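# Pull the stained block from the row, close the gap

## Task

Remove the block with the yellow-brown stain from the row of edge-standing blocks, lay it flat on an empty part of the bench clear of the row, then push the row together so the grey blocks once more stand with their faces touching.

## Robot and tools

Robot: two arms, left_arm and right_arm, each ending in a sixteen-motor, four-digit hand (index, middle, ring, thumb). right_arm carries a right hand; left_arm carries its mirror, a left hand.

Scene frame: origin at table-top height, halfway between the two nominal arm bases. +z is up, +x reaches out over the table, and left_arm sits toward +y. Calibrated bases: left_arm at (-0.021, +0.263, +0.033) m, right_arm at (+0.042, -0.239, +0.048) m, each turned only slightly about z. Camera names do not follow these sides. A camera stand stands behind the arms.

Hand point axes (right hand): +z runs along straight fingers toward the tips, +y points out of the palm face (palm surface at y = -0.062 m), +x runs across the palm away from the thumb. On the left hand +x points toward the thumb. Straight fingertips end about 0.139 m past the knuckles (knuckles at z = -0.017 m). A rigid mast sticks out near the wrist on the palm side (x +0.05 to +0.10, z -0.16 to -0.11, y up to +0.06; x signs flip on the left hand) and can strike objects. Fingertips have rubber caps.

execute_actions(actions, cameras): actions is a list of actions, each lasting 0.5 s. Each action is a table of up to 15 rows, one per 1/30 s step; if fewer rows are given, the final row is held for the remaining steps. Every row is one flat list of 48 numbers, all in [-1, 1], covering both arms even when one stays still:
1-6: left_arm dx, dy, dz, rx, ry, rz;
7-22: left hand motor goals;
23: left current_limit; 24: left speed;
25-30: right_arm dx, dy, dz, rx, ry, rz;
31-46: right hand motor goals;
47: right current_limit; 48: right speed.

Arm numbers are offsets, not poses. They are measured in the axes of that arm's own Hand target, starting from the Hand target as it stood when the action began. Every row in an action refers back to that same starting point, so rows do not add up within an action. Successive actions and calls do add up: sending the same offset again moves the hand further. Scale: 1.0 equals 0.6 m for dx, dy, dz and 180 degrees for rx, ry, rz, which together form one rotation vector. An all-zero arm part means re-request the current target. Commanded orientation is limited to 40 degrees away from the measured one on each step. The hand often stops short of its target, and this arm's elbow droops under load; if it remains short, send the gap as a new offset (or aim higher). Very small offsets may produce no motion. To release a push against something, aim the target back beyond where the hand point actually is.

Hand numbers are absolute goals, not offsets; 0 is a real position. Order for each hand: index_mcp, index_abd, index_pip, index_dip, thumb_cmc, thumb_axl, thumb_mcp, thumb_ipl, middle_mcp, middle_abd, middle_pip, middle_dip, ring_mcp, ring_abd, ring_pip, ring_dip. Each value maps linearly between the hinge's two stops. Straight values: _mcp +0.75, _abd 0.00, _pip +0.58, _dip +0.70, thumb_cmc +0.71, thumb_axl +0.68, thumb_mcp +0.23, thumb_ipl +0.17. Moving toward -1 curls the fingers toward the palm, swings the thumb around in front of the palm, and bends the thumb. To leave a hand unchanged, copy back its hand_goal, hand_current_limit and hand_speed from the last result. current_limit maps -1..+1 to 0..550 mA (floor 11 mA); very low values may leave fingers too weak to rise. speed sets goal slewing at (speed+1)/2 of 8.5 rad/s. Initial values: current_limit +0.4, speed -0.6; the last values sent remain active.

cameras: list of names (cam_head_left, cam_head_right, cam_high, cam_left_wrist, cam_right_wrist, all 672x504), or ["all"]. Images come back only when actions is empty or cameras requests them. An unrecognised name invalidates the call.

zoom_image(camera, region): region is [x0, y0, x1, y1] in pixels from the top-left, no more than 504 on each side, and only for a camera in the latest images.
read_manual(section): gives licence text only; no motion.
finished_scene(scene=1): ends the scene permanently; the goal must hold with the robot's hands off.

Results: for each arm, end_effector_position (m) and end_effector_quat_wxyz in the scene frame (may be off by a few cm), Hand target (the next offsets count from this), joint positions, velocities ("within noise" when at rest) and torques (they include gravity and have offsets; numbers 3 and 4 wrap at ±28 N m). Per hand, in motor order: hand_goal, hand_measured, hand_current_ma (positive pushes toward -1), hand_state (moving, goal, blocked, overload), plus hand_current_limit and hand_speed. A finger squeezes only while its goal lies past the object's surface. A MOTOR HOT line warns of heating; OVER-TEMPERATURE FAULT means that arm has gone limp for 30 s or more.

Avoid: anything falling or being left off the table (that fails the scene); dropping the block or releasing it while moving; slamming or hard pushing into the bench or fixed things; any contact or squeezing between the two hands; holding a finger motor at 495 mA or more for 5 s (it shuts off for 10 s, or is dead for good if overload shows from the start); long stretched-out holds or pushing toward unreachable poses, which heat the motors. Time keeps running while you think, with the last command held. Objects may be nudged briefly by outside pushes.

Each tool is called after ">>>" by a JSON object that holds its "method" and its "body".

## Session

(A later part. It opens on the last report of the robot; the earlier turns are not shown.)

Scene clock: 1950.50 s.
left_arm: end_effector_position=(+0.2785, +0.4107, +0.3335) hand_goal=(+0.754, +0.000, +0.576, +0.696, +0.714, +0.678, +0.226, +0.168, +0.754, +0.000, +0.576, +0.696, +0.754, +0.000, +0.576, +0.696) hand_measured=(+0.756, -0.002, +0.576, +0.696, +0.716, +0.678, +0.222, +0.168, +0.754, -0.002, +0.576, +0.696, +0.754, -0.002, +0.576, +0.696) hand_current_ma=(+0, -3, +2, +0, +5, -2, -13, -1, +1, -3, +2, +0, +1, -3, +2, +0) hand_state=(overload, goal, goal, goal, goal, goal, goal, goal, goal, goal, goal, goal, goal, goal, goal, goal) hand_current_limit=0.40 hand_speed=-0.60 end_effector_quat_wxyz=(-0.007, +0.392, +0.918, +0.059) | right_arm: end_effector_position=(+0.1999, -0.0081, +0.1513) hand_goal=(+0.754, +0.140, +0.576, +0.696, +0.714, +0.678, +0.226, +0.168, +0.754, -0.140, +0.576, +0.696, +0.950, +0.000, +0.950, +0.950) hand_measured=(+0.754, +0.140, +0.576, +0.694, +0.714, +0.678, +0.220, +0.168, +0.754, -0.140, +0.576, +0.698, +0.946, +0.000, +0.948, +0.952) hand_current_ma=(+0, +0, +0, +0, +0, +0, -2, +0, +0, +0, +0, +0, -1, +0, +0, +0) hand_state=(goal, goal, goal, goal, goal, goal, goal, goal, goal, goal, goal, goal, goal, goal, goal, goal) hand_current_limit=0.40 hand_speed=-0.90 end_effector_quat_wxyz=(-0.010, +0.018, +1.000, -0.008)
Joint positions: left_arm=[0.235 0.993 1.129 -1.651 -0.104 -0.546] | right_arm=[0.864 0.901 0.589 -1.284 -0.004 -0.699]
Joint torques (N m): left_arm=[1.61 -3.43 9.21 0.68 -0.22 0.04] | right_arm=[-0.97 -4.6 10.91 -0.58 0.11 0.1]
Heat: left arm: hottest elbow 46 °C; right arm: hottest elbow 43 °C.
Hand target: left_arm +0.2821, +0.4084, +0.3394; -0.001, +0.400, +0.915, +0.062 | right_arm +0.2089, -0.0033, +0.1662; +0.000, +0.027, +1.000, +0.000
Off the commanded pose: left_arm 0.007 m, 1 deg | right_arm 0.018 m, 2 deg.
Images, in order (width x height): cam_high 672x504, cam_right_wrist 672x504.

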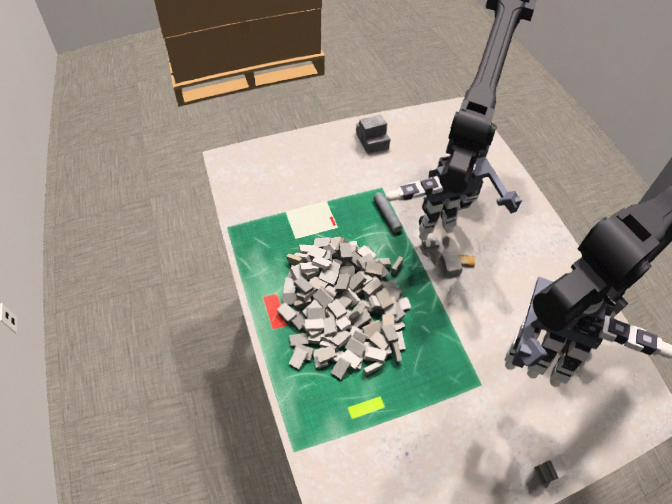

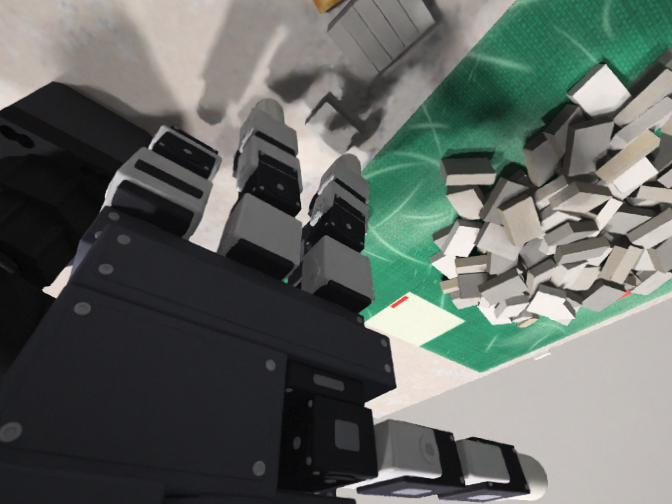

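>>> {"method": "execute_actions", "body": {"actions": [[[0,0,0,0,0,0,0.754,0,0.576,0.696,0.714,0.678,0.226,0.168,0.754,0,0.576,0.696,0.754,0,0.576,0.696,0.4,-0.6,-0.008,0.0163,0.015,0,0,0,0.754,0.15,0.576,0.696,0.714,0.678,0.226,0.168,0.754,-0.15,0.576,0.696,0.95,0,0.95,0.95,0.4,-0.9]],[[0,0,0,0,0,0,0.754,0,0.576,0.696,0.714,0.678,0.226,0.168,0.754,0,0.576,0.696,0.754,0,0.576,0.696,0.4,-0.6,0,0,0.035,0,0,0,0.754,0.15,0.576,0.696,0.714,0.678,0.226,0.168,0.754,-0.15,0.576,0.696,0.95,0,0.95,0.95,0.4,-0.9]]], "cameras": ["cam_right_wrist", "cam_high"]}}

>>> {"method": "zoom_image", "body": {"camera": "cam_right_wrist", "region": [240, 60, 400, 188]}}

>>> {"method": "zoom_image", "body": {"camera": "cam_high", "region": [400, 190, 480, 270]}}

Scene clock: 1987.13 s.
left_arm: end_effector_position=(+0.2785, +0.4107, +0.3335) hand_goal=(+0.754, +0.000, +0.576, +0.696, +0.714, +0.678, +0.226, +0.168, +0.754, +0.000, +0.576, +0.696, +0.754, +0.000, +0.576, +0.696) hand_measured=(+0.756, -0.002, +0.576, +0.696, +0.716, +0.678, +0.222, +0.168, +0.754, -0.002, +0.576, +0.696, +0.754, -0.002, +0.576, +0.696) hand_current_ma=(+0, -3, +2, +0, +5, -2, -13, -1, +1, -3, +2, +0, +1, -3, +2, +0) hand_state=(overload, goal, goal, goal, goal, goal, goal, goal, goal, goal, goal, goal, goal, goal, goal, goal) hand_current_limit=0.40 hand_speed=-0.60 end_effector_quat_wxyz=(-0.007, +0.392, +0.918, +0.059) | right_arm: end_effector_position=(+0.2136, +0.0056, +0.1406) hand_goal=(+0.754, +0.150, +0.576, +0.696, +0.714, +0.678, +0.226, +0.168, +0.754, -0.150, +0.576, +0.696, +0.950, +0.000, +0.950, +0.950) hand_measured=(+0.754, +0.146, +0.576, +0.694, +0.714, +0.678, +0.220, +0.168, +0.754, -0.146, +0.576, +0.698, +0.946, +0.000, +0.948, +0.952) hand_current_ma=(+0, -1, +0, +0, +0, +0, -2, +0, +0, +1, +0, +0, -1, +0, +0, +0) hand_state=(goal, goal, goal, goal, goal, goal, goal, goal, goal, goal, goal, goal, goal, goal, goal, goal) hand_current_limit=0.40 hand_speed=-0.90 end_effector_quat_wxyz=(+0.000, +0.024, +1.000, +0.003)
Joint positions: left_arm=[0.235 0.993 1.129 -1.651 -0.104 -0.546] | right_arm=[0.864 0.959 0.583 -1.191 -0.004 -0.687]
Joint torques (N m): left_arm=[1.67 -3.43 9.2 0.66 -0.21 0.03] | right_arm=[-0.21 -3.9 7.73 0.36 0.11 0.12]
Heat: left arm: hottest elbow 46 °C; right arm: hottest elbow 44 °C.
Hand target: left_arm +0.2821, +0.4084, +0.3394; -0.001, +0.400, +0.915, +0.062 | right_arm +0.2142, +0.0062, +0.1361; +0.000, +0.027, +1.000, +0.000
Off the commanded pose: left_arm 0.007 m, 1 deg | right_arm 0.005 m, 0 deg.
Images, in order (width x height): cam_high 672x504, cam_right_wrist 672x504.

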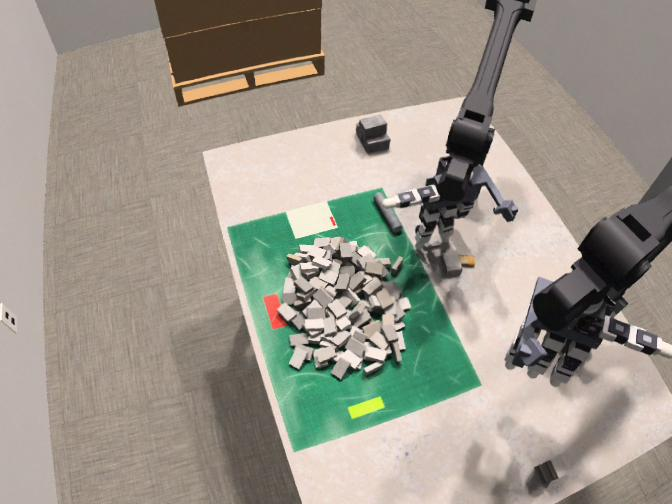

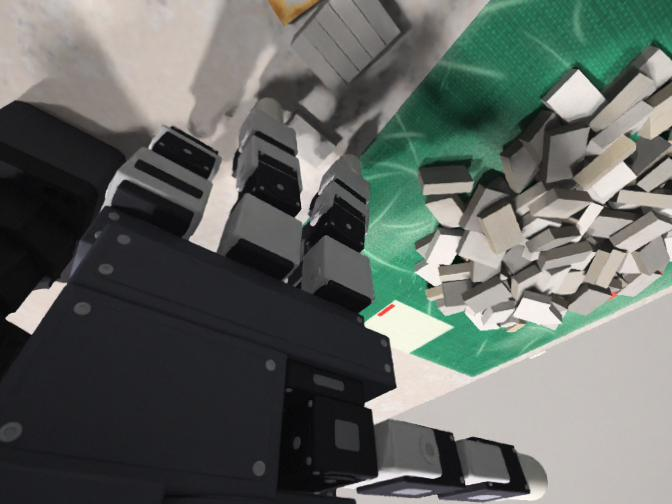

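Scaled by 3.150 from the camera's 672x504 image, which has a finer 960x720 frame.

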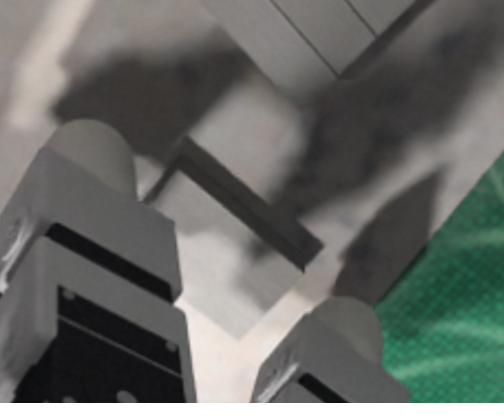

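Scaled by 6.300 from the camera's 672x504 image, which has a finer 960x720 frame.

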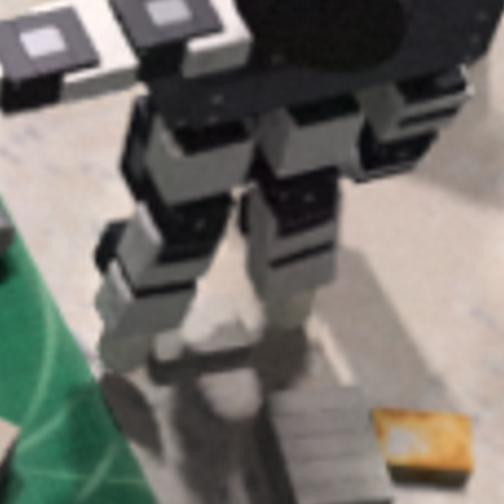

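>>> {"method": "execute_actions", "body": {"actions": [[[0,0,0,0,0,0,0.754,0,0.576,0.696,0.714,0.678,0.226,0.168,0.754,0,0.576,0.696,0.754,0,0.576,0.696,0.4,-0.6,0,-0.008,0.014,0,0,0,0.754,0.14,0.576,0.696,0.714,0.678,0.226,0.168,0.754,-0.14,0.576,0.696,0.95,0,0.95,0.95,0.4,-0.9]]], "cameras": ["cam_right_wrist"]}}

>>> {"method": "zoom_image", "body": {"camera": "cam_right_wrist", "region": [240, 60, 400, 188]}}

Scene clock: 2003.10 s.
left_arm: end_effector_position=(+0.2785, +0.4107, +0.3335) hand_goal=(+0.754, +0.000, +0.576, +0.696, +0.714, +0.678, +0.226, +0.168, +0.754, +0.000, +0.576, +0.696, +0.754, +0.000, +0.576, +0.696) hand_measured=(+0.756, -0.002, +0.576, +0.696, +0.716, +0.678, +0.222, +0.168, +0.754, -0.002, +0.576, +0.696, +0.754, -0.002, +0.576, +0.696) hand_current_ma=(+0, -3, +2, +0, +5, -2, -13, -1, +1, -3, +2, +0, +1, -3, +2, +0) hand_state=(overload, goal, goal, goal, goal, goal, goal, goal, goal, goal, goal, goal, goal, goal, goal, goal) hand_current_limit=0.40 hand_speed=-0.60 end_effector_quat_wxyz=(-0.007, +0.392, +0.918, +0.059) | right_arm: end_effector_position=(+0.2106, +0.0022, +0.1310) hand_goal=(+0.754, +0.140, +0.576, +0.696, +0.714, +0.678, +0.226, +0.168, +0.754, -0.140, +0.576, +0.696, +0.950, +0.000, +0.950, +0.950) hand_measured=(+0.752, +0.140, +0.574, +0.694, +0.714, +0.678, +0.220, +0.168, +0.754, -0.142, +0.576, +0.698, +0.946, +0.000, +0.948, +0.952) hand_current_ma=(+0, +0, +0, +0, +0, +0, -2, +0, +0, +0, +0, +0, -1, +0, +0, +0) hand_state=(goal, goal, goal, goal, goal, goal, goal, goal, goal, goal, goal, goal, goal, goal, goal, goal) hand_current_limit=0.40 hand_speed=-0.90 end_effector_quat_wxyz=(-0.001, +0.024, +1.000, +0.001)
Joint positions: left_arm=[0.235 0.993 1.129 -1.651 -0.104 -0.546] | right_arm=[0.864 0.959 0.557 -1.168 -0.004 -0.687]
Joint torques (N m): left_arm=[1.61 -3.43 9.22 0.65 -0.21 0.03] | right_arm=[-1.2 -3.84 7.82 0.4 0.11 -0.04]
Heat: left arm: hottest elbow 46 °C; right arm: hottest elbow 43 °C.
Hand target: left_arm +0.2821, +0.4084, +0.3394; -0.001, +0.400, +0.915, +0.062 | right_arm +0.2140, +0.0015, +0.1277; +0.000, +0.027, +1.000, +0.000
Off the commanded pose: left_arm 0.007 m, 1 deg | right_arm 0.005 m, 0 deg.
Images, in order (width x height): cam_right_wrist 672x504.

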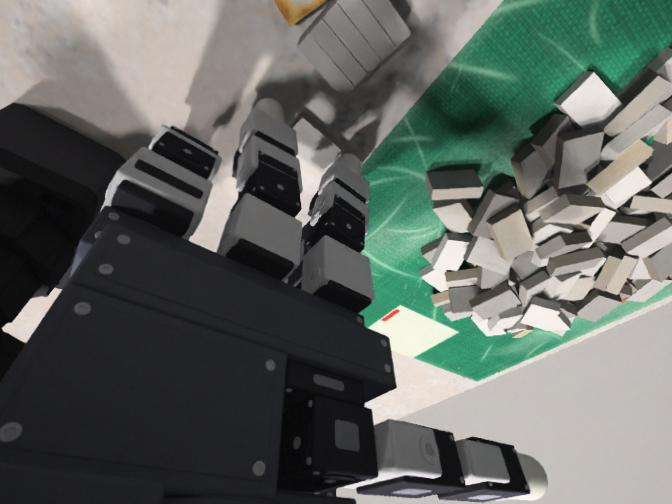

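Scaled by 3.150 from the camera's 672x504 image, which has a finer 960x720 frame.

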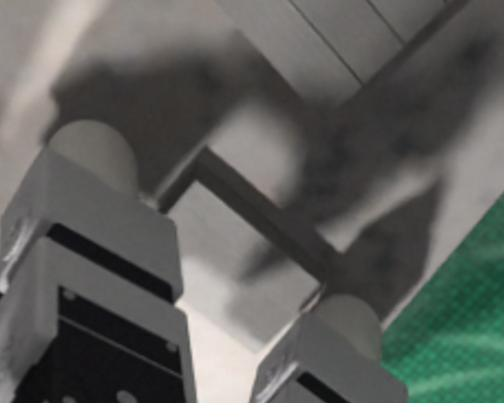

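>>> {"method": "execute_actions", "body": {"actions": [[[0,0,0,0,0,0,0.754,0,0.576,0.696,0.714,0.678,0.226,0.168,0.754,0,0.576,0.696,0.754,0,0.576,0.696,0.4,-0.6,0,0,0,0,0,0,0.754,-0.07,0.576,0.696,0.714,0.678,0.226,0.168,0.754,0.07,0.576,0.696,0.95,0,0.95,0.95,0.4,-0.9]],[[0,0,0,0,0,0,0.754,0,0.576,0.696,0.714,0.678,0.226,0.168,0.754,0,0.576,0.696,0.754,0,0.576,0.696,0.4,-0.6,0,0,0,0,0,0,0.754,-0.07,0.576,0.696,0.714,0.678,0.226,0.168,0.754,0.07,0.576,0.696,0.95,0,0.95,0.95,0.4,-0.9]],[[0,0,0,0,0,0,0.754,0,0.576,0.696,0.714,0.678,0.226,0.168,0.754,0,0.576,0.696,0.754,0,0.576,0.696,0.4,-0.6,0,0,-0.03,0,0,0,0.754,-0.07,0.576,0.696,0.714,0.678,0.226,0.168,0.754,0.07,0.576,0.696,0.95,0,0.95,0.95,0.4,-0.9]],[[0,0,0,0,0,0,0.754,0,0.576,0.696,0.714,0.678,0.226,0.168,0.754,0,0.576,0.696,0.754,0,0.576,0.696,0.4,-0.6,0,0,-0.045,0,0,0,0.754,-0.07,0.576,0.696,0.714,0.678,0.226,0.168,0.754,0.07,0.576,0.696,0.95,0,0.95,0.95,0.4,-0.9]]], "cameras": ["cam_right_wrist", "cam_high"]}}

>>> {"method": "zoom_image", "body": {"camera": "cam_right_wrist", "region": [240, 60, 400, 188]}}

>>> {"method": "zoom_image", "body": {"camera": "cam_high", "region": [400, 190, 480, 270]}}

Scene clock: 2021.50 s.
left_arm: end_effector_position=(+0.2785, +0.4107, +0.3335) hand_goal=(+0.754, +0.000, +0.576, +0.696, +0.714, +0.678, +0.226, +0.168, +0.754, +0.000, +0.576, +0.696, +0.754, +0.000, +0.576, +0.696) hand_measured=(+0.756, -0.002, +0.576, +0.696, +0.716, +0.678, +0.222, +0.168, +0.754, -0.002, +0.576, +0.696, +0.754, -0.002, +0.576, +0.696) hand_current_ma=(+0, -3, +2, +0, +5, -2, -13, -1, +1, -3, +2, +0, +1, -3, +2, +0) hand_state=(overload, goal, goal, goal, goal, goal, goal, goal, goal, goal, goal, goal, goal, goal, goal, goal) hand_current_limit=0.40 hand_speed=-0.60 end_effector_quat_wxyz=(-0.007, +0.392, +0.918, +0.059) | right_arm: end_effector_position=(+0.2044, -0.0058, +0.1545) hand_goal=(+0.754, -0.070, +0.576, +0.696, +0.714, +0.678, +0.226, +0.168, +0.754, +0.070, +0.576, +0.696, +0.950, +0.000, +0.950, +0.950) hand_measured=(+0.742, +0.076, +0.568, +0.694, +0.714, +0.678, +0.220, +0.168, +0.760, -0.060, +0.580, +0.698, +0.944, +0.000, +0.948, +0.952) hand_current_ma=(-6, +313, -2, +0, +0, +0, -2, +0, +2, -256, +1, +0, -1, +0, +0, +0) hand_state=(goal, blocked, goal, goal, goal, goal, goal, goal, goal, blocked, goal, goal, goal, goal, goal, goal) hand_current_limit=0.40 hand_speed=-0.90 end_effector_quat_wxyz=(-0.010, +0.025, +1.000, -0.012)
Joint positions: left_arm=[0.235 0.993 1.129 -1.651 -0.104 -0.546] | right_arm=[0.863 0.917 0.607 -1.293 0 -0.687]
Joint torques (N m): left_arm=[1.55 -3.49 9.21 0.68 -0.22 0.03] | right_arm=[-1.14 -4.78 11.45 -0.64 -0.02 -0.03]
Heat: left arm: hottest elbow 46 °C; right arm: hottest elbow 42 °C.
Hand target: left_arm +0.2821, +0.4084, +0.3394; -0.001, +0.400, +0.915, +0.062 | right_arm +0.2139, +0.0015, +0.1728; +0.000, +0.027, +1.000, +0.001
Off the commanded pose: left_arm 0.007 m, 1 deg | right_arm 0.022 m, 2 deg.
Images, in order (width x height): cam_high 672x504, cam_right_wrist 672x504.

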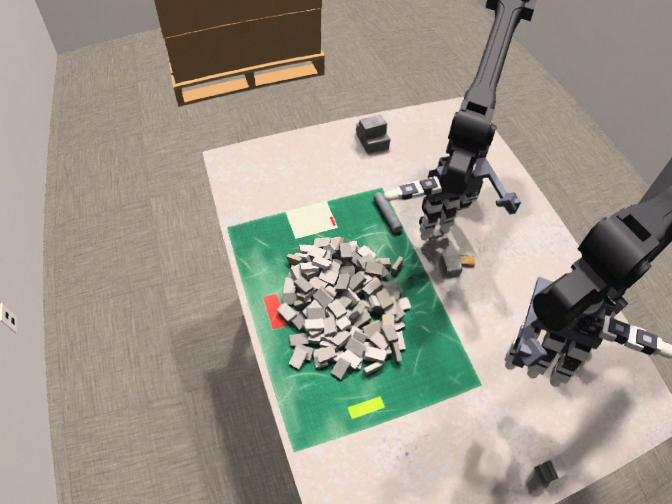

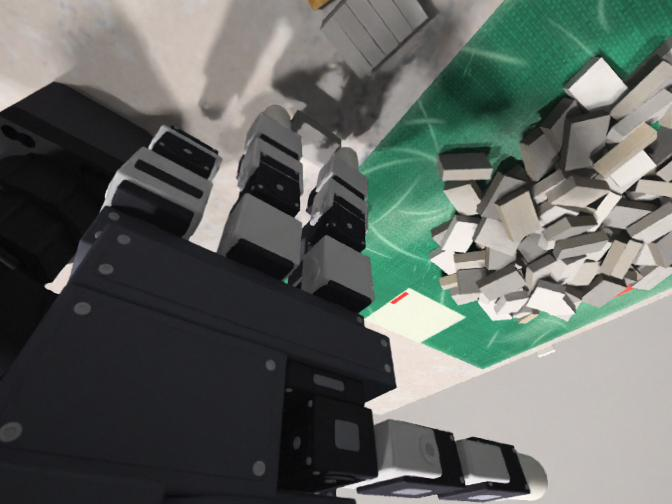

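Scaled by 3.150 from the camera's 672x504 image, which has a finer 960x720 frame.

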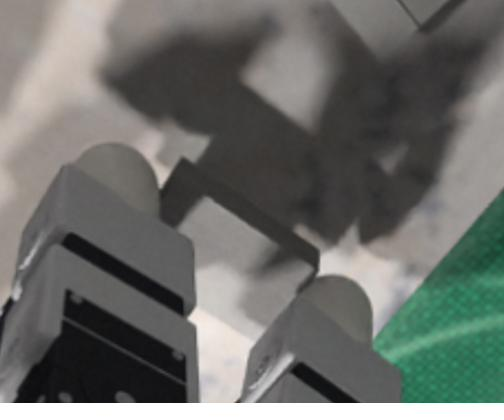

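Scaled by 6.300 from the camera's 672x504 image, which has a finer 960x720 frame.

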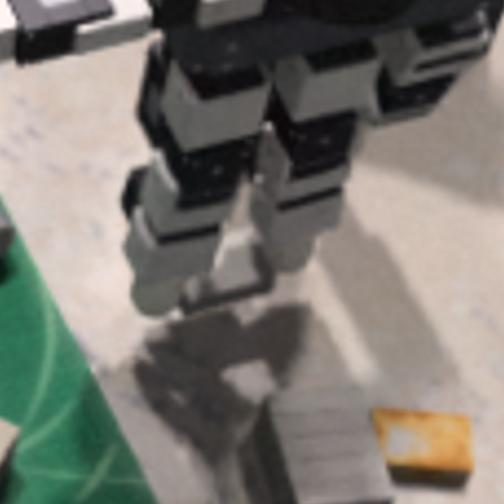

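>>> {"method": "execute_actions", "body": {"actions": [], "cameras": ["cam_right_wrist", "cam_high"]}}

>>> {"method": "zoom_image", "body": {"camera": "cam_right_wrist", "region": [240, 60, 400, 188]}}

>>> {"method": "zoom_image", "body": {"camera": "cam_high", "region": [410, 205, 460, 255]}}

Scene clock: 2052.23 s.
left_arm: end_effector_position=(+0.2785, +0.4107, +0.3335) hand_goal=(+0.754, +0.000, +0.576, +0.696, +0.714, +0.678, +0.226, +0.168, +0.754, +0.000, +0.576, +0.696, +0.754, +0.000, +0.576, +0.696) hand_measured=(+0.756, -0.002, +0.576, +0.696, +0.716, +0.678, +0.222, +0.168, +0.754, -0.002, +0.576, +0.696, +0.754, -0.002, +0.576, +0.696) hand_current_ma=(+0, -3, +2, +0, +5, -2, -13, -1, +1, -3, +2, +0, +1, -3, +2, +0) hand_state=(overload, goal, goal, goal, goal, goal, goal, goal, goal, goal, goal, goal, goal, goal, goal, goal) hand_current_limit=0.40 hand_speed=-0.60 end_effector_quat_wxyz=(-0.007, +0.392, +0.918, +0.059) | right_arm: end_effector_position=(+0.2044, -0.0058, +0.1545) hand_goal=(+0.754, -0.070, +0.576, +0.696, +0.714, +0.678, +0.226, +0.168, +0.754, +0.070, +0.576, +0.696, +0.950, +0.000, +0.950, +0.950) hand_measured=(+0.742, +0.076, +0.568, +0.694, +0.714, +0.678, +0.220, +0.168, +0.760, -0.060, +0.580, +0.698, +0.944, +0.000, +0.948, +0.952) hand_current_ma=(-6, +313, -2, +0, +0, +0, -2, +0, +2, -256, +1, +0, -1, +0, +0, +0) hand_state=(goal, blocked, goal, goal, goal, goal, goal, goal, goal, blocked, goal, goal, goal, goal, goal, goal) hand_current_limit=0.40 hand_speed=-0.90 end_effector_quat_wxyz=(-0.010, +0.025, +1.000, -0.012)
Joint positions: left_arm=[0.235 0.993 1.129 -1.651 -0.104 -0.546] | right_arm=[0.863 0.917 0.607 -1.293 0 -0.687]
Joint velocities: within noise
Joint torques (N m): left_arm=[1.61 -3.49 9.2 0.69 -0.21 0.03] | right_arm=[-1.14 -4.78 11.51 -0.62 -0.01 -0.02]
Heat: left arm: hottest elbow 46 °C; right arm: hottest elbow 44 °C.
Hand target: left_arm +0.2821, +0.4084, +0.3394; -0.001, +0.400, +0.915, +0.062 | right_arm +0.2139, +0.0015, +0.1728; +0.000, +0.027, +1.000, +0.001
Off the commanded pose: left_arm 0.007 m, 1 deg | right_arm 0.022 m, 2 deg.
Images, in order (width x height): cam_high 672x504, cam_right_wrist 672x504.

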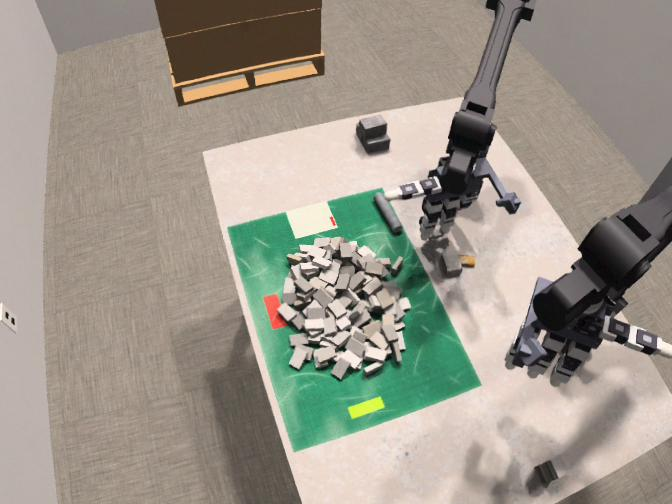

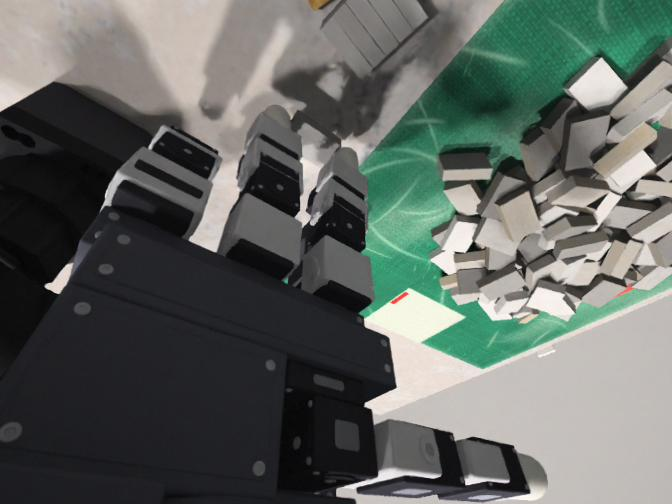

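Scaled by 3.150 from the camera's 672x504 image, which has a finer 960x720 frame.

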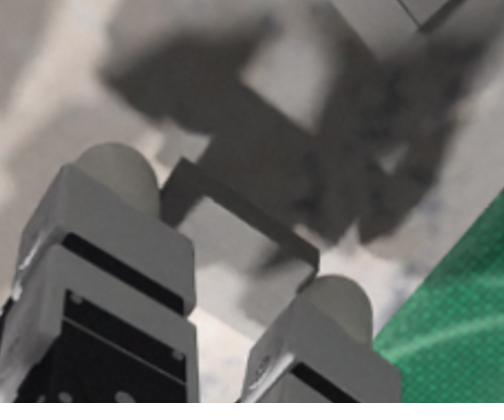

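Scaled by 10.080 from the camera's 672x504 image, which has a finer 960x720 frame.

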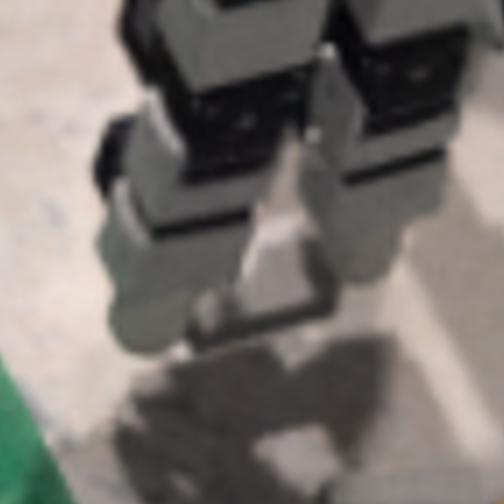

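>>> {"method": "execute_actions", "body": {"actions": [[[0,0,0,0,0,0,0.754,0,0.576,0.696,0.714,0.678,0.226,0.168,0.754,0,0.576,0.696,0.754,0,0.576,0.696,0.4,-0.6,0,0,0,0,0,0,0.754,0.03,0.576,0.696,0.714,0.678,0.226,0.168,0.754,-0.015,0.576,0.696,0.95,0,0.95,0.95,0.4,-0.97]]], "cameras": ["cam_right_wrist"]}}

>>> {"method": "zoom_image", "body": {"camera": "cam_right_wrist", "region": [240, 60, 400, 188]}}

Scene clock: 2080.80 s.
left_arm: end_effector_position=(+0.2785, +0.4107, +0.3335) hand_goal=(+0.754, +0.000, +0.576, +0.696, +0.714, +0.678, +0.226, +0.168, +0.754, +0.000, +0.576, +0.696, +0.754, +0.000, +0.576, +0.696) hand_measured=(+0.756, -0.002, +0.576, +0.696, +0.716, +0.678, +0.222, +0.168, +0.754, -0.002, +0.576, +0.696, +0.754, -0.002, +0.576, +0.696) hand_current_ma=(+0, -3, +2, +0, +5, -2, -13, -1, +1, -3, +2, +0, +1, -3, +2, +0) hand_state=(overload, goal, goal, goal, goal, goal, goal, goal, goal, goal, goal, goal, goal, goal, goal, goal) hand_current_limit=0.40 hand_speed=-0.60 end_effector_quat_wxyz=(-0.007, +0.392, +0.918, +0.059) | right_arm: end_effector_position=(+0.2044, -0.0058, +0.1545) hand_goal=(+0.754, +0.030, +0.576, +0.696, +0.714, +0.678, +0.226, +0.168, +0.754, -0.014, +0.576, +0.696, +0.950, +0.000, +0.950, +0.950) hand_measured=(+0.742, +0.076, +0.568, +0.694, +0.714, +0.678, +0.220, +0.168, +0.760, -0.066, +0.580, +0.698, +0.944, +0.000, +0.948, +0.952) hand_current_ma=(-6, +62, -2, +0, +0, +0, -2, +0, +2, -55, +1, +0, -1, +0, +0, +0) hand_state=(goal, moving, goal, goal, goal, goal, goal, goal, goal, blocked, goal, goal, goal, goal, goal, goal) hand_current_limit=0.40 hand_speed=-0.97 end_effector_quat_wxyz=(-0.010, +0.025, +1.000, -0.012)
Joint positions: left_arm=[0.235 0.993 1.129 -1.651 -0.104 -0.546] | right_arm=[0.863 0.917 0.607 -1.293 0 -0.687]
Joint torques (N m): left_arm=[1.73 -3.43 9.2 0.68 -0.21 0.04] | right_arm=[-1.08 -4.72 11.49 -0.64 -0.02 -0.03]
Heat: left arm: hottest elbow 46 °C; right arm: hottest elbow 45 °C.
Hand target: left_arm +0.2821, +0.4084, +0.3394; -0.001, +0.400, +0.915, +0.062 | right_arm +0.2139, +0.0015, +0.1728; +0.000, +0.027, +1.000, +0.001
Off the commanded pose: left_arm 0.007 m, 1 deg | right_arm 0.022 m, 2 deg.
Images, in order (width x height): cam_right_wrist 672x504.

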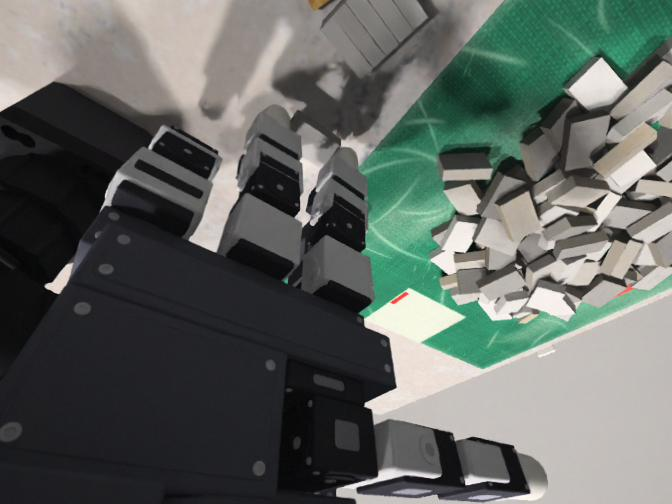

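Scaled by 3.150 from the camera's 672x504 image, which has a finer 960x720 frame.

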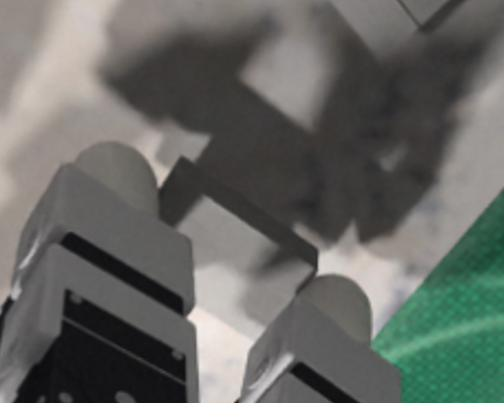

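>>> {"method": "execute_actions", "body": {"actions": [[[0,0,0,0,0,0,0.754,0,0.576,0.696,0.714,0.678,0.226,0.168,0.754,0,0.576,0.696,0.754,0,0.576,0.696,0.4,-0.6,0,0,0,0,0,0,0.754,0.055,0.576,0.696,0.714,0.678,0.226,0.168,0.754,-0.04,0.576,0.696,0.95,0,0.95,0.95,0.4,-0.97]],[[0,0,0,0,0,0,0.754,0,0.576,0.696,0.714,0.678,0.226,0.168,0.754,0,0.576,0.696,0.754,0,0.576,0.696,0.4,-0.6,0,0,0,0,0,0,0.754,0.055,0.576,0.696,0.714,0.678,0.226,0.168,0.754,-0.04,0.576,0.696,0.95,0,0.95,0.95,0.4,-0.97]]], "cameras": ["cam_right_wrist"]}}

>>> {"method": "zoom_image", "body": {"camera": "cam_right_wrist", "region": [240, 60, 400, 188]}}

Scene clock: 2094.00 s.
left_arm: end_effector_position=(+0.2785, +0.4107, +0.3335) hand_goal=(+0.754, +0.000, +0.576, +0.696, +0.714, +0.678, +0.226, +0.168, +0.754, +0.000, +0.576, +0.696, +0.754, +0.000, +0.576, +0.696) hand_measured=(+0.756, -0.002, +0.576, +0.696, +0.716, +0.678, +0.222, +0.168, +0.754, -0.002, +0.576, +0.696, +0.754, -0.002, +0.576, +0.696) hand_current_ma=(+0, -3, +2, +0, +5, -2, -13, -1, +1, -3, +2, +0, +1, -3, +2, +0) hand_state=(overload, goal, goal, goal, goal, goal, goal, goal, goal, goal, goal, goal, goal, goal, goal, goal) hand_current_limit=0.40 hand_speed=-0.60 end_effector_quat_wxyz=(-0.007, +0.392, +0.918, +0.059) | right_arm: end_effector_position=(+0.2044, -0.0058, +0.1545) hand_goal=(+0.754, +0.056, +0.576, +0.696, +0.714, +0.678, +0.226, +0.168, +0.754, -0.040, +0.576, +0.696, +0.950, +0.000, +0.950, +0.950) hand_measured=(+0.742, +0.084, +0.568, +0.694, +0.714, +0.678, +0.220, +0.168, +0.760, -0.068, +0.580, +0.698, +0.944, +0.000, +0.948, +0.952) hand_current_ma=(-6, +18, -2, +0, +0, +0, -2, +0, +2, -18, +1, +0, -1, +0, +0, +0) hand_state=(goal, blocked, goal, goal, goal, goal, goal, goal, goal, blocked, goal, goal, goal, goal, goal, goal) hand_current_limit=0.40 hand_speed=-0.97 end_effector_quat_wxyz=(-0.010, +0.025, +1.000, -0.012)
Joint positions: left_arm=[0.235 0.993 1.129 -1.651 -0.104 -0.546] | right_arm=[0.863 0.917 0.607 -1.293 0 -0.687]
Joint torques (N m): left_arm=[1.67 -3.43 9.18 0.68 -0.21 0.04] | right_arm=[-1.2 -4.84 11.45 -0.64 -0.02 -0.04]
Heat: left arm: hottest elbow 46 °C; right arm: hottest elbow 45 °C.
Hand target: left_arm +0.2821, +0.4084, +0.3394; -0.001, +0.400, +0.915, +0.062 | right_arm +0.2139, +0.0015, +0.1728; +0.000, +0.027, +1.000, +0.001
Off the commanded pose: left_arm 0.007 m, 1 deg | right_arm 0.022 m, 2 deg.
Images, in order (width x height): cam_right_wrist 672x504.

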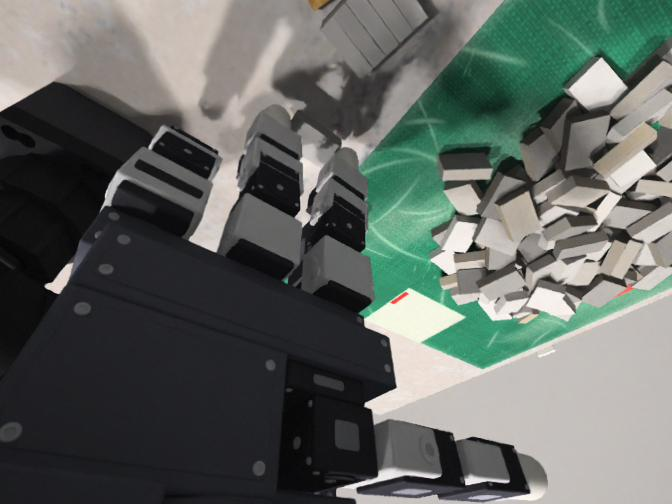

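Scaled by 3.150 from the camera's 672x504 image, which has a finer 960x720 frame.

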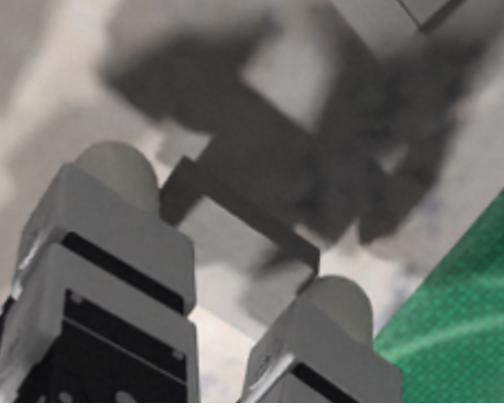

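>>> {"method": "execute_actions", "body": {"actions": [[[0,0,0,0,0,0,0.754,0,0.576,0.696,0.714,0.678,0.226,0.168,0.754,0,0.576,0.696,0.754,0,0.576,0.696,0.4,-0.6,0,0,-0.04,0,0,0,0.754,0.062,0.576,0.696,0.714,0.678,0.226,0.168,0.754,-0.045,0.576,0.696,0.95,0,0.95,0.95,0.4,-0.97]]], "cameras": ["cam_right_wrist", "cam_high"]}}

>>> {"method": "zoom_image", "body": {"camera": "cam_right_wrist", "region": [240, 60, 400, 188]}}

>>> {"method": "zoom_image", "body": {"camera": "cam_high", "region": [410, 195, 470, 255]}}

Scene clock: 2108.57 s.
left_arm: end_effector_position=(+0.2785, +0.4107, +0.3335) hand_goal=(+0.754, +0.000, +0.576, +0.696, +0.714, +0.678, +0.226, +0.168, +0.754, +0.000, +0.576, +0.696, +0.754, +0.000, +0.576, +0.696) hand_measured=(+0.756, -0.002, +0.576, +0.696, +0.716, +0.678, +0.222, +0.168, +0.754, -0.002, +0.576, +0.696, +0.754, -0.002, +0.576, +0.696) hand_current_ma=(+0, -3, +2, +0, +5, -2, -13, -1, +1, -3, +2, +0, +1, -3, +2, +0) hand_state=(overload, goal, goal, goal, goal, goal, goal, goal, goal, goal, goal, goal, goal, goal, goal, goal) hand_current_limit=0.40 hand_speed=-0.60 end_effector_quat_wxyz=(-0.007, +0.392, +0.918, +0.059) | right_arm: end_effector_position=(+0.2051, -0.0051, +0.1776) hand_goal=(+0.754, +0.062, +0.576, +0.696, +0.714, +0.678, +0.226, +0.168, +0.754, -0.044, +0.576, +0.696, +0.950, +0.000, +0.950, +0.950) hand_measured=(+0.748, +0.086, +0.572, +0.694, +0.714, +0.678, +0.220, +0.168, +0.756, -0.068, +0.578, +0.698, +0.944, +0.000, +0.948, +0.952) hand_current_ma=(-2, +13, -1, +0, +0, +0, -2, +0, +0, -14, +0, +0, -2, +0, +0, +0) hand_state=(goal, blocked, goal, goal, goal, goal, goal, goal, goal, blocked, goal, goal, goal, goal, goal, goal) hand_current_limit=0.40 hand_speed=-0.97 end_effector_quat_wxyz=(-0.011, +0.025, +1.000, -0.013)
Joint positions: left_arm=[0.235 0.993 1.129 -1.651 -0.104 -0.546] | right_arm=[0.863 0.9 0.662 -1.367 0 -0.687]
Joint torques (N m): left_arm=[1.61 -3.55 9.17 0.65 -0.21 0.04] | right_arm=[-1.08 -4.89 11.71 -0.62 -0.01 -0.04]
Heat: left arm: hottest elbow 46 °C; right arm: hottest elbow 45 °C.
Hand target: left_arm +0.2821, +0.4084, +0.3394; -0.001, +0.400, +0.915, +0.062 | right_arm +0.2138, +0.0014, +0.1967; +0.000, +0.027, +1.000, +0.000
Off the commanded pose: left_arm 0.007 m, 1 deg | right_arm 0.022 m, 2 deg.
Images, in order (width x height): cam_high 672x504, cam_right_wrist 672x504.

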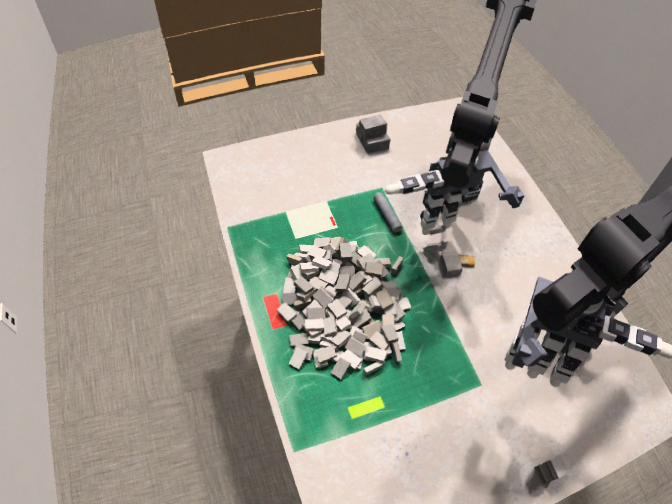

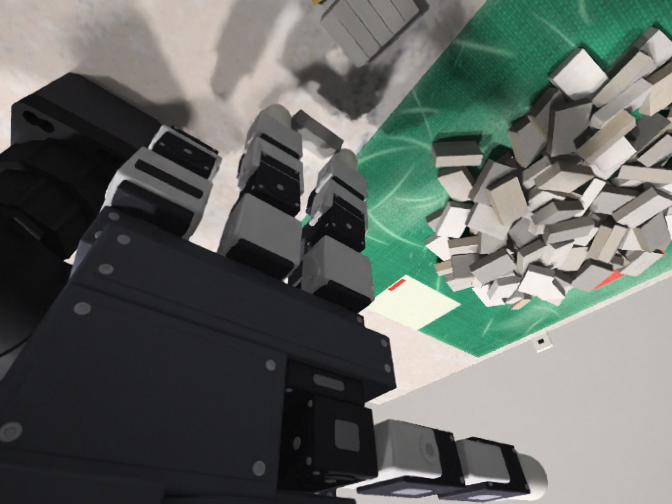

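Scaled by 3.150 from the camera's 672x504 image, which has a finer 960x720 frame.

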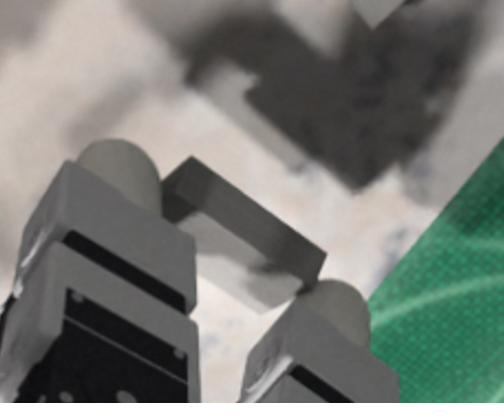

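Scaled by 8.400 from the camera's 672x504 image, which has a finer 960x720 frame.

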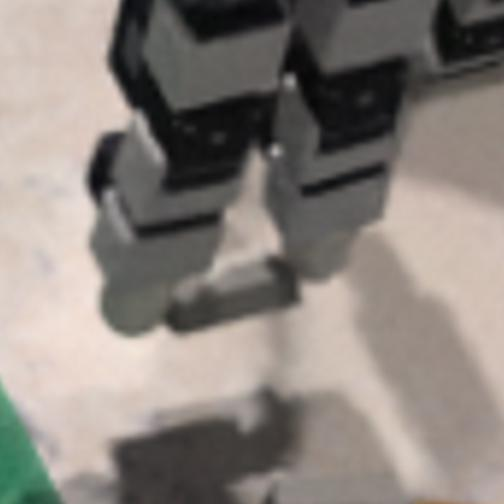

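>>> {"method": "execute_actions", "body": {"actions": [[[0,0,0,0,0,0,0.754,0,0.576,0.696,0.714,0.678,0.226,0.168,0.754,0,0.576,0.696,0.754,0,0.576,0.696,0.4,-0.6,0,0,0.06,0,0,0,0.754,0.064,0.576,0.696,0.714,0.678,0.226,0.168,0.754,-0.047,0.576,0.696,0.95,0,0.95,0.95,0.4,-0.97]]], "cameras": ["cam_right_wrist"]}}

>>> {"method": "zoom_image", "body": {"camera": "cam_right_wrist", "region": [240, 60, 400, 188]}}

Scene clock: 2116.20 s.
left_arm: end_effector_position=(+0.2785, +0.4107, +0.3335) hand_goal=(+0.754, +0.000, +0.576, +0.696, +0.714, +0.678, +0.226, +0.168, +0.754, +0.000, +0.576, +0.696, +0.754, +0.000, +0.576, +0.696) hand_measured=(+0.756, -0.002, +0.576, +0.696, +0.716, +0.678, +0.222, +0.168, +0.754, -0.002, +0.576, +0.696, +0.754, -0.002, +0.576, +0.696) hand_current_ma=(+0, -3, +2, +0, +5, -2, -13, -1, +1, -3, +2, +0, +1, -3, +2, +0) hand_state=(overload, goal, goal, goal, goal, goal, goal, goal, goal, goal, goal, goal, goal, goal, goal, goal) hand_current_limit=0.40 hand_speed=-0.60 end_effector_quat_wxyz=(-0.007, +0.392, +0.918, +0.059) | right_arm: end_effector_position=(+0.2106, +0.0008, +0.1630) hand_goal=(+0.754, +0.064, +0.576, +0.696, +0.714, +0.678, +0.226, +0.168, +0.754, -0.046, +0.576, +0.696, +0.950, +0.000, +0.950, +0.950) hand_measured=(+0.750, +0.066, +0.572, +0.694, +0.714, +0.678, +0.220, +0.168, +0.754, -0.048, +0.578, +0.698, +0.946, +0.000, +0.948, +0.952) hand_current_ma=(-1, +0, -1, +0, +0, +0, -2, +0, +0, +0, +0, +0, -1, +0, +0, +0) hand_state=(goal, goal, goal, goal, goal, goal, goal, goal, goal, goal, goal, goal, goal, goal, goal, goal) hand_current_limit=0.40 hand_speed=-0.97 end_effector_quat_wxyz=(+0.000, +0.025, +1.000, +0.000)
Joint positions: left_arm=[0.235 0.993 1.129 -1.651 -0.104 -0.546] | right_arm=[0.863 0.915 0.623 -1.28 0 -0.687]
Joint torques (N m): left_arm=[1.61 -3.43 9.18 0.66 -0.21 0.04] | right_arm=[-1.2 -3.55 8.36 0.36 -0.03 -0.04]
Heat: left arm: hottest elbow 46 °C; right arm: hottest elbow 45 °C.
Hand target: left_arm +0.2821, +0.4084, +0.3394; -0.001, +0.400, +0.915, +0.062 | right_arm +0.2140, +0.0015, +0.1608; +0.000, +0.027, +1.000, +0.000
Off the commanded pose: left_arm 0.007 m, 1 deg | right_arm 0.004 m, 0 deg.
Images, in order (width x height): cam_right_wrist 672x504.

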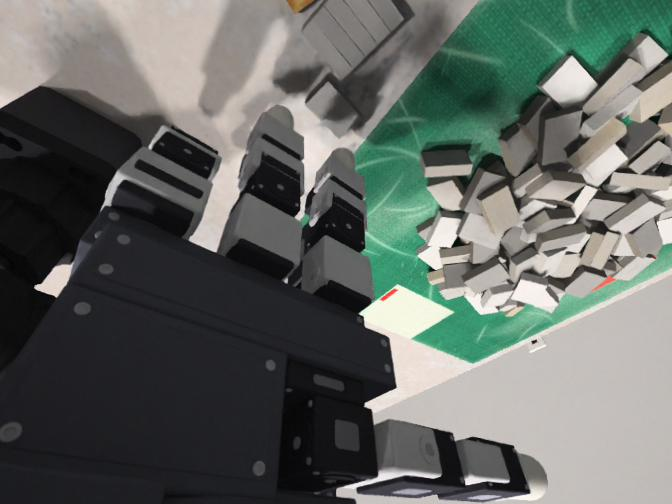

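Scaled by 3.150 from the camera's 672x504 image, which has a finer 960x720 frame.

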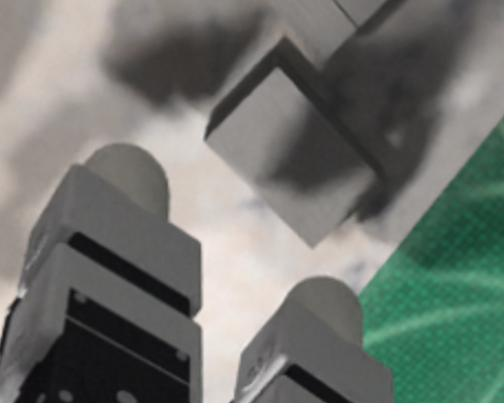

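>>> {"method": "execute_actions", "body": {"actions": [[[0,0,0,0,0,0,0.754,0,0.576,0.696,0.714,0.678,0.226,0.168,0.754,0,0.576,0.696,0.754,0,0.576,0.696,0.4,-0.6,-0.0257,0.0172,0.015,0,0,0.05,0.754,0.15,0.576,0.696,0.714,0.678,0.226,0.168,0.754,-0.15,0.576,0.696,0.95,0,0.95,0.95,0.4,-0.8]],[[0,0,0,0,0,0,0.754,0,0.576,0.696,0.714,0.678,0.226,0.168,0.754,0,0.576,0.696,0.754,0,0.576,0.696,0.4,-0.6,0,0,0.03,0,0,0,0.754,0.15,0.576,0.696,0.714,0.678,0.226,0.168,0.754,-0.15,0.576,0.696,0.95,0,0.95,0.95,0.4,-0.8]]], "cameras": ["cam_right_wrist", "cam_high"]}}

>>> {"method": "zoom_image", "body": {"camera": "cam_right_wrist", "region": [240, 60, 400, 188]}}

>>> {"method": "zoom_image", "body": {"camera": "cam_high", "region": [400, 200, 480, 280]}}

Scene clock: 2173.63 s.
left_arm: end_effector_position=(+0.2785, +0.4107, +0.3335) hand_goal=(+0.754, +0.000, +0.576, +0.696, +0.714, +0.678, +0.226, +0.168, +0.754, +0.000, +0.576, +0.696, +0.754, +0.000, +0.576, +0.696) hand_measured=(+0.756, -0.002, +0.576, +0.696, +0.716, +0.678, +0.222, +0.168, +0.754, -0.002, +0.576, +0.696, +0.754, -0.002, +0.576, +0.696) hand_current_ma=(+0, -3, +2, +0, +5, -2, -13, -1, +1, -3, +2, +0, +1, -3, +2, +0) hand_state=(overload, goal, goal, goal, goal, goal, goal, goal, goal, goal, goal, goal, goal, goal, goal, goal) hand_current_limit=0.40 hand_speed=-0.60 end_effector_quat_wxyz=(-0.007, +0.392, +0.918, +0.059) | right_arm: end_effector_position=(+0.2300, +0.0084, +0.1370) hand_goal=(+0.754, +0.150, +0.576, +0.696, +0.714, +0.678, +0.226, +0.168, +0.754, -0.150, +0.576, +0.696, +0.950, +0.000, +0.950, +0.950) hand_measured=(+0.752, +0.146, +0.574, +0.694, +0.714, +0.678, +0.220, +0.168, +0.754, -0.146, +0.578, +0.698, +0.946, +0.000, +0.948, +0.952) hand_current_ma=(+0, -1, +0, +0, +0, +0, -2, +0, +0, +1, +0, +0, -1, +0, +0, +0) hand_state=(goal, goal, goal, goal, goal, goal, goal, goal, goal, goal, goal, goal, goal, goal, goal, goal) hand_current_limit=0.40 hand_speed=-0.80 end_effector_quat_wxyz=(-0.001, +0.105, +0.994, +0.001)
Joint positions: left_arm=[0.235 0.993 1.129 -1.651 -0.104 -0.546] | right_arm=[0.878 0.994 0.593 -1.168 -0.003 -0.51]
Joint torques (N m): left_arm=[1.61 -3.43 9.2 0.68 -0.21 0.03] | right_arm=[0.21 -4.37 7.91 0.34 0.07 0.12]
Heat: left arm: hottest elbow 46 °C; right arm: hottest elbow 43 °C.
Hand target: left_arm +0.2821, +0.4084, +0.3394; -0.001, +0.400, +0.915, +0.062 | right_arm +0.2300, +0.0110, +0.1338; +0.000, +0.105, +0.994, +0.001
Off the commanded pose: left_arm 0.007 m, 1 deg | right_arm 0.004 m, 0 deg.
Images, in order (width x height): cam_high 672x504, cam_right_wrist 672x504.

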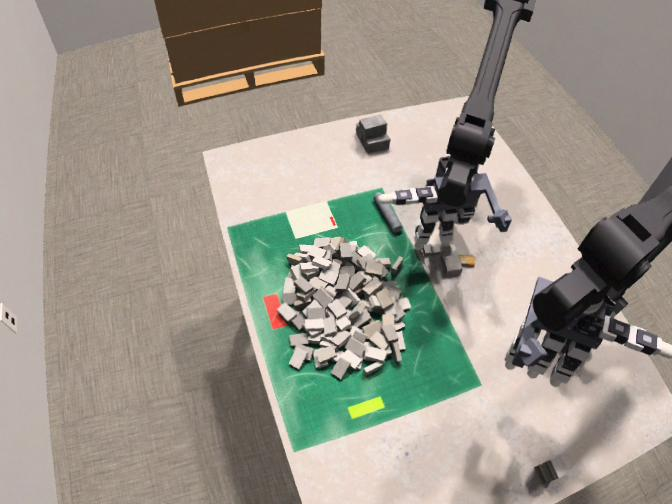

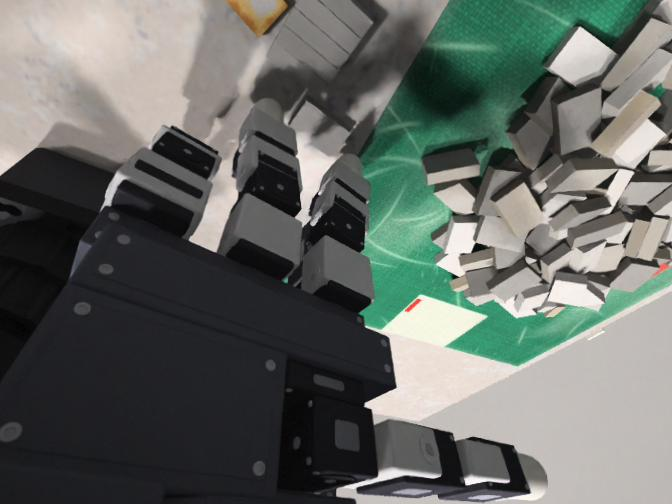

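Scaled by 3.150 from the camera's 672x504 image, which has a finer 960x720 frame.

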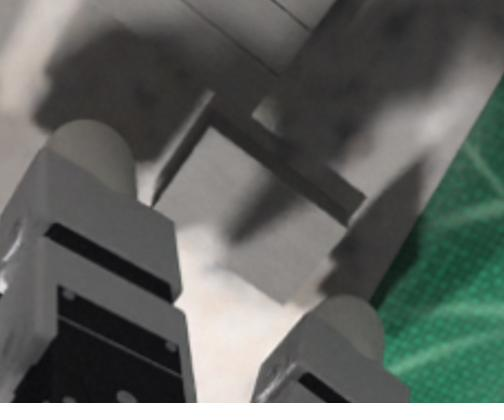

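Scaled by 6.300 from the camera's 672x504 image, which has a finer 960x720 frame.

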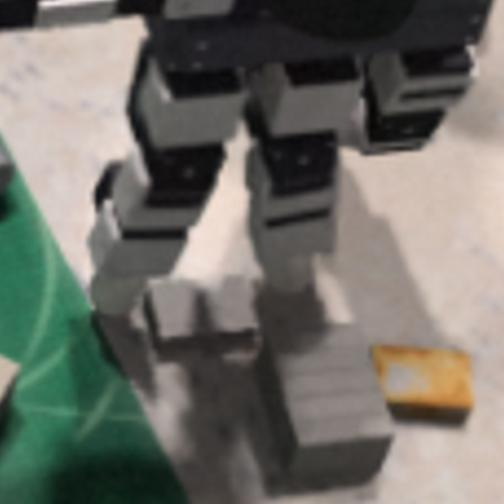

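>>> {"method": "execute_actions", "body": {"actions": [[[0,0,0,0,0,0,0.754,0,0.576,0.696,0.714,0.678,0.226,0.168,0.754,0,0.576,0.696,0.754,0,0.576,0.696,0.4,-0.6,0,0.006,0.009,0,0,0,0.754,0.15,0.576,0.696,0.714,0.678,0.226,0.168,0.754,-0.15,0.576,0.696,0.95,0,0.95,0.95,0.4,-0.8]]], "cameras": ["cam_right_wrist"]}}

>>> {"method": "zoom_image", "body": {"camera": "cam_right_wrist", "region": [240, 60, 400, 188]}}

Scene clock: 2188.90 s.
left_arm: end_effector_position=(+0.2785, +0.4107, +0.3335) hand_goal=(+0.754, +0.000, +0.576, +0.696, +0.714, +0.678, +0.226, +0.168, +0.754, +0.000, +0.576, +0.696, +0.754, +0.000, +0.576, +0.696) hand_measured=(+0.756, -0.002, +0.576, +0.696, +0.716, +0.678, +0.222, +0.168, +0.754, -0.002, +0.576, +0.696, +0.754, -0.002, +0.576, +0.696) hand_current_ma=(+0, -3, +2, +0, +5, -2, -13, -1, +1, -3, +2, +0, +1, -3, +2, +0) hand_state=(overload, goal, goal, goal, goal, goal, goal, goal, goal, goal, goal, goal, goal, goal, goal, goal) hand_current_limit=0.40 hand_speed=-0.60 end_effector_quat_wxyz=(-0.007, +0.392, +0.918, +0.059) | right_arm: end_effector_position=(+0.2317, +0.0130, +0.1335) hand_goal=(+0.754, +0.150, +0.576, +0.696, +0.714, +0.678, +0.226, +0.168, +0.754, -0.150, +0.576, +0.696, +0.950, +0.000, +0.950, +0.950) hand_measured=(+0.752, +0.146, +0.574, +0.694, +0.714, +0.678, +0.220, +0.168, +0.754, -0.146, +0.578, +0.698, +0.946, +0.000, +0.948, +0.952) hand_current_ma=(+0, -1, +0, +0, +0, +0, -2, +0, +0, +1, +0, +0, -1, +0, +0, +0) hand_state=(goal, goal, goal, goal, goal, goal, goal, goal, goal, goal, goal, goal, goal, goal, goal, goal) hand_current_limit=0.40 hand_speed=-0.80 end_effector_quat_wxyz=(+0.001, +0.105, +0.994, +0.003)
Joint positions: left_arm=[0.235 0.993 1.129 -1.651 -0.104 -0.546] | right_arm=[0.886 1.012 0.592 -1.146 -0.003 -0.503]
Joint torques (N m): left_arm=[1.55 -3.43 9.2 0.65 -0.21 0.03] | right_arm=[0.21 -4.48 7.56 0.36 0.09 0.13]
Heat: left arm: hottest elbow 46 °C; right arm: hottest elbow 43 °C.
Hand target: left_arm +0.2821, +0.4084, +0.3394; -0.001, +0.400, +0.915, +0.062 | right_arm +0.2306, +0.0145, +0.1284; +0.000, +0.105, +0.994, +0.001
Off the commanded pose: left_arm 0.007 m, 1 deg | right_arm 0.005 m, 0 deg.
Images, in order (width x height): cam_right_wrist 672x504.

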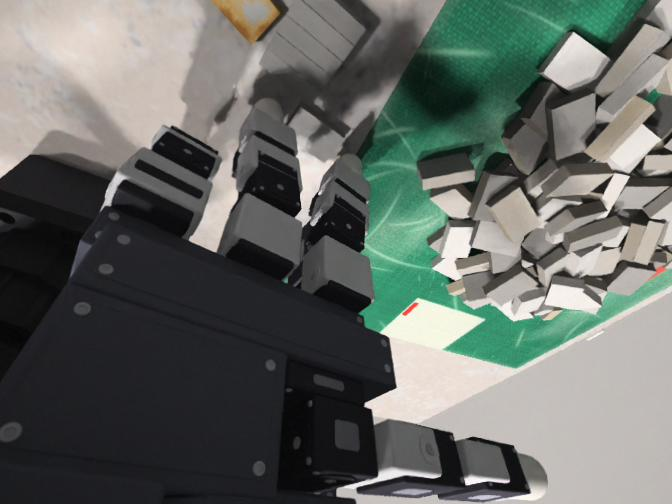

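Scaled by 3.150 from the camera's 672x504 image, which has a finer 960x720 frame.

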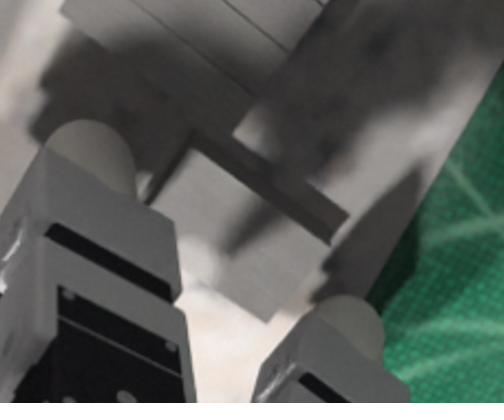

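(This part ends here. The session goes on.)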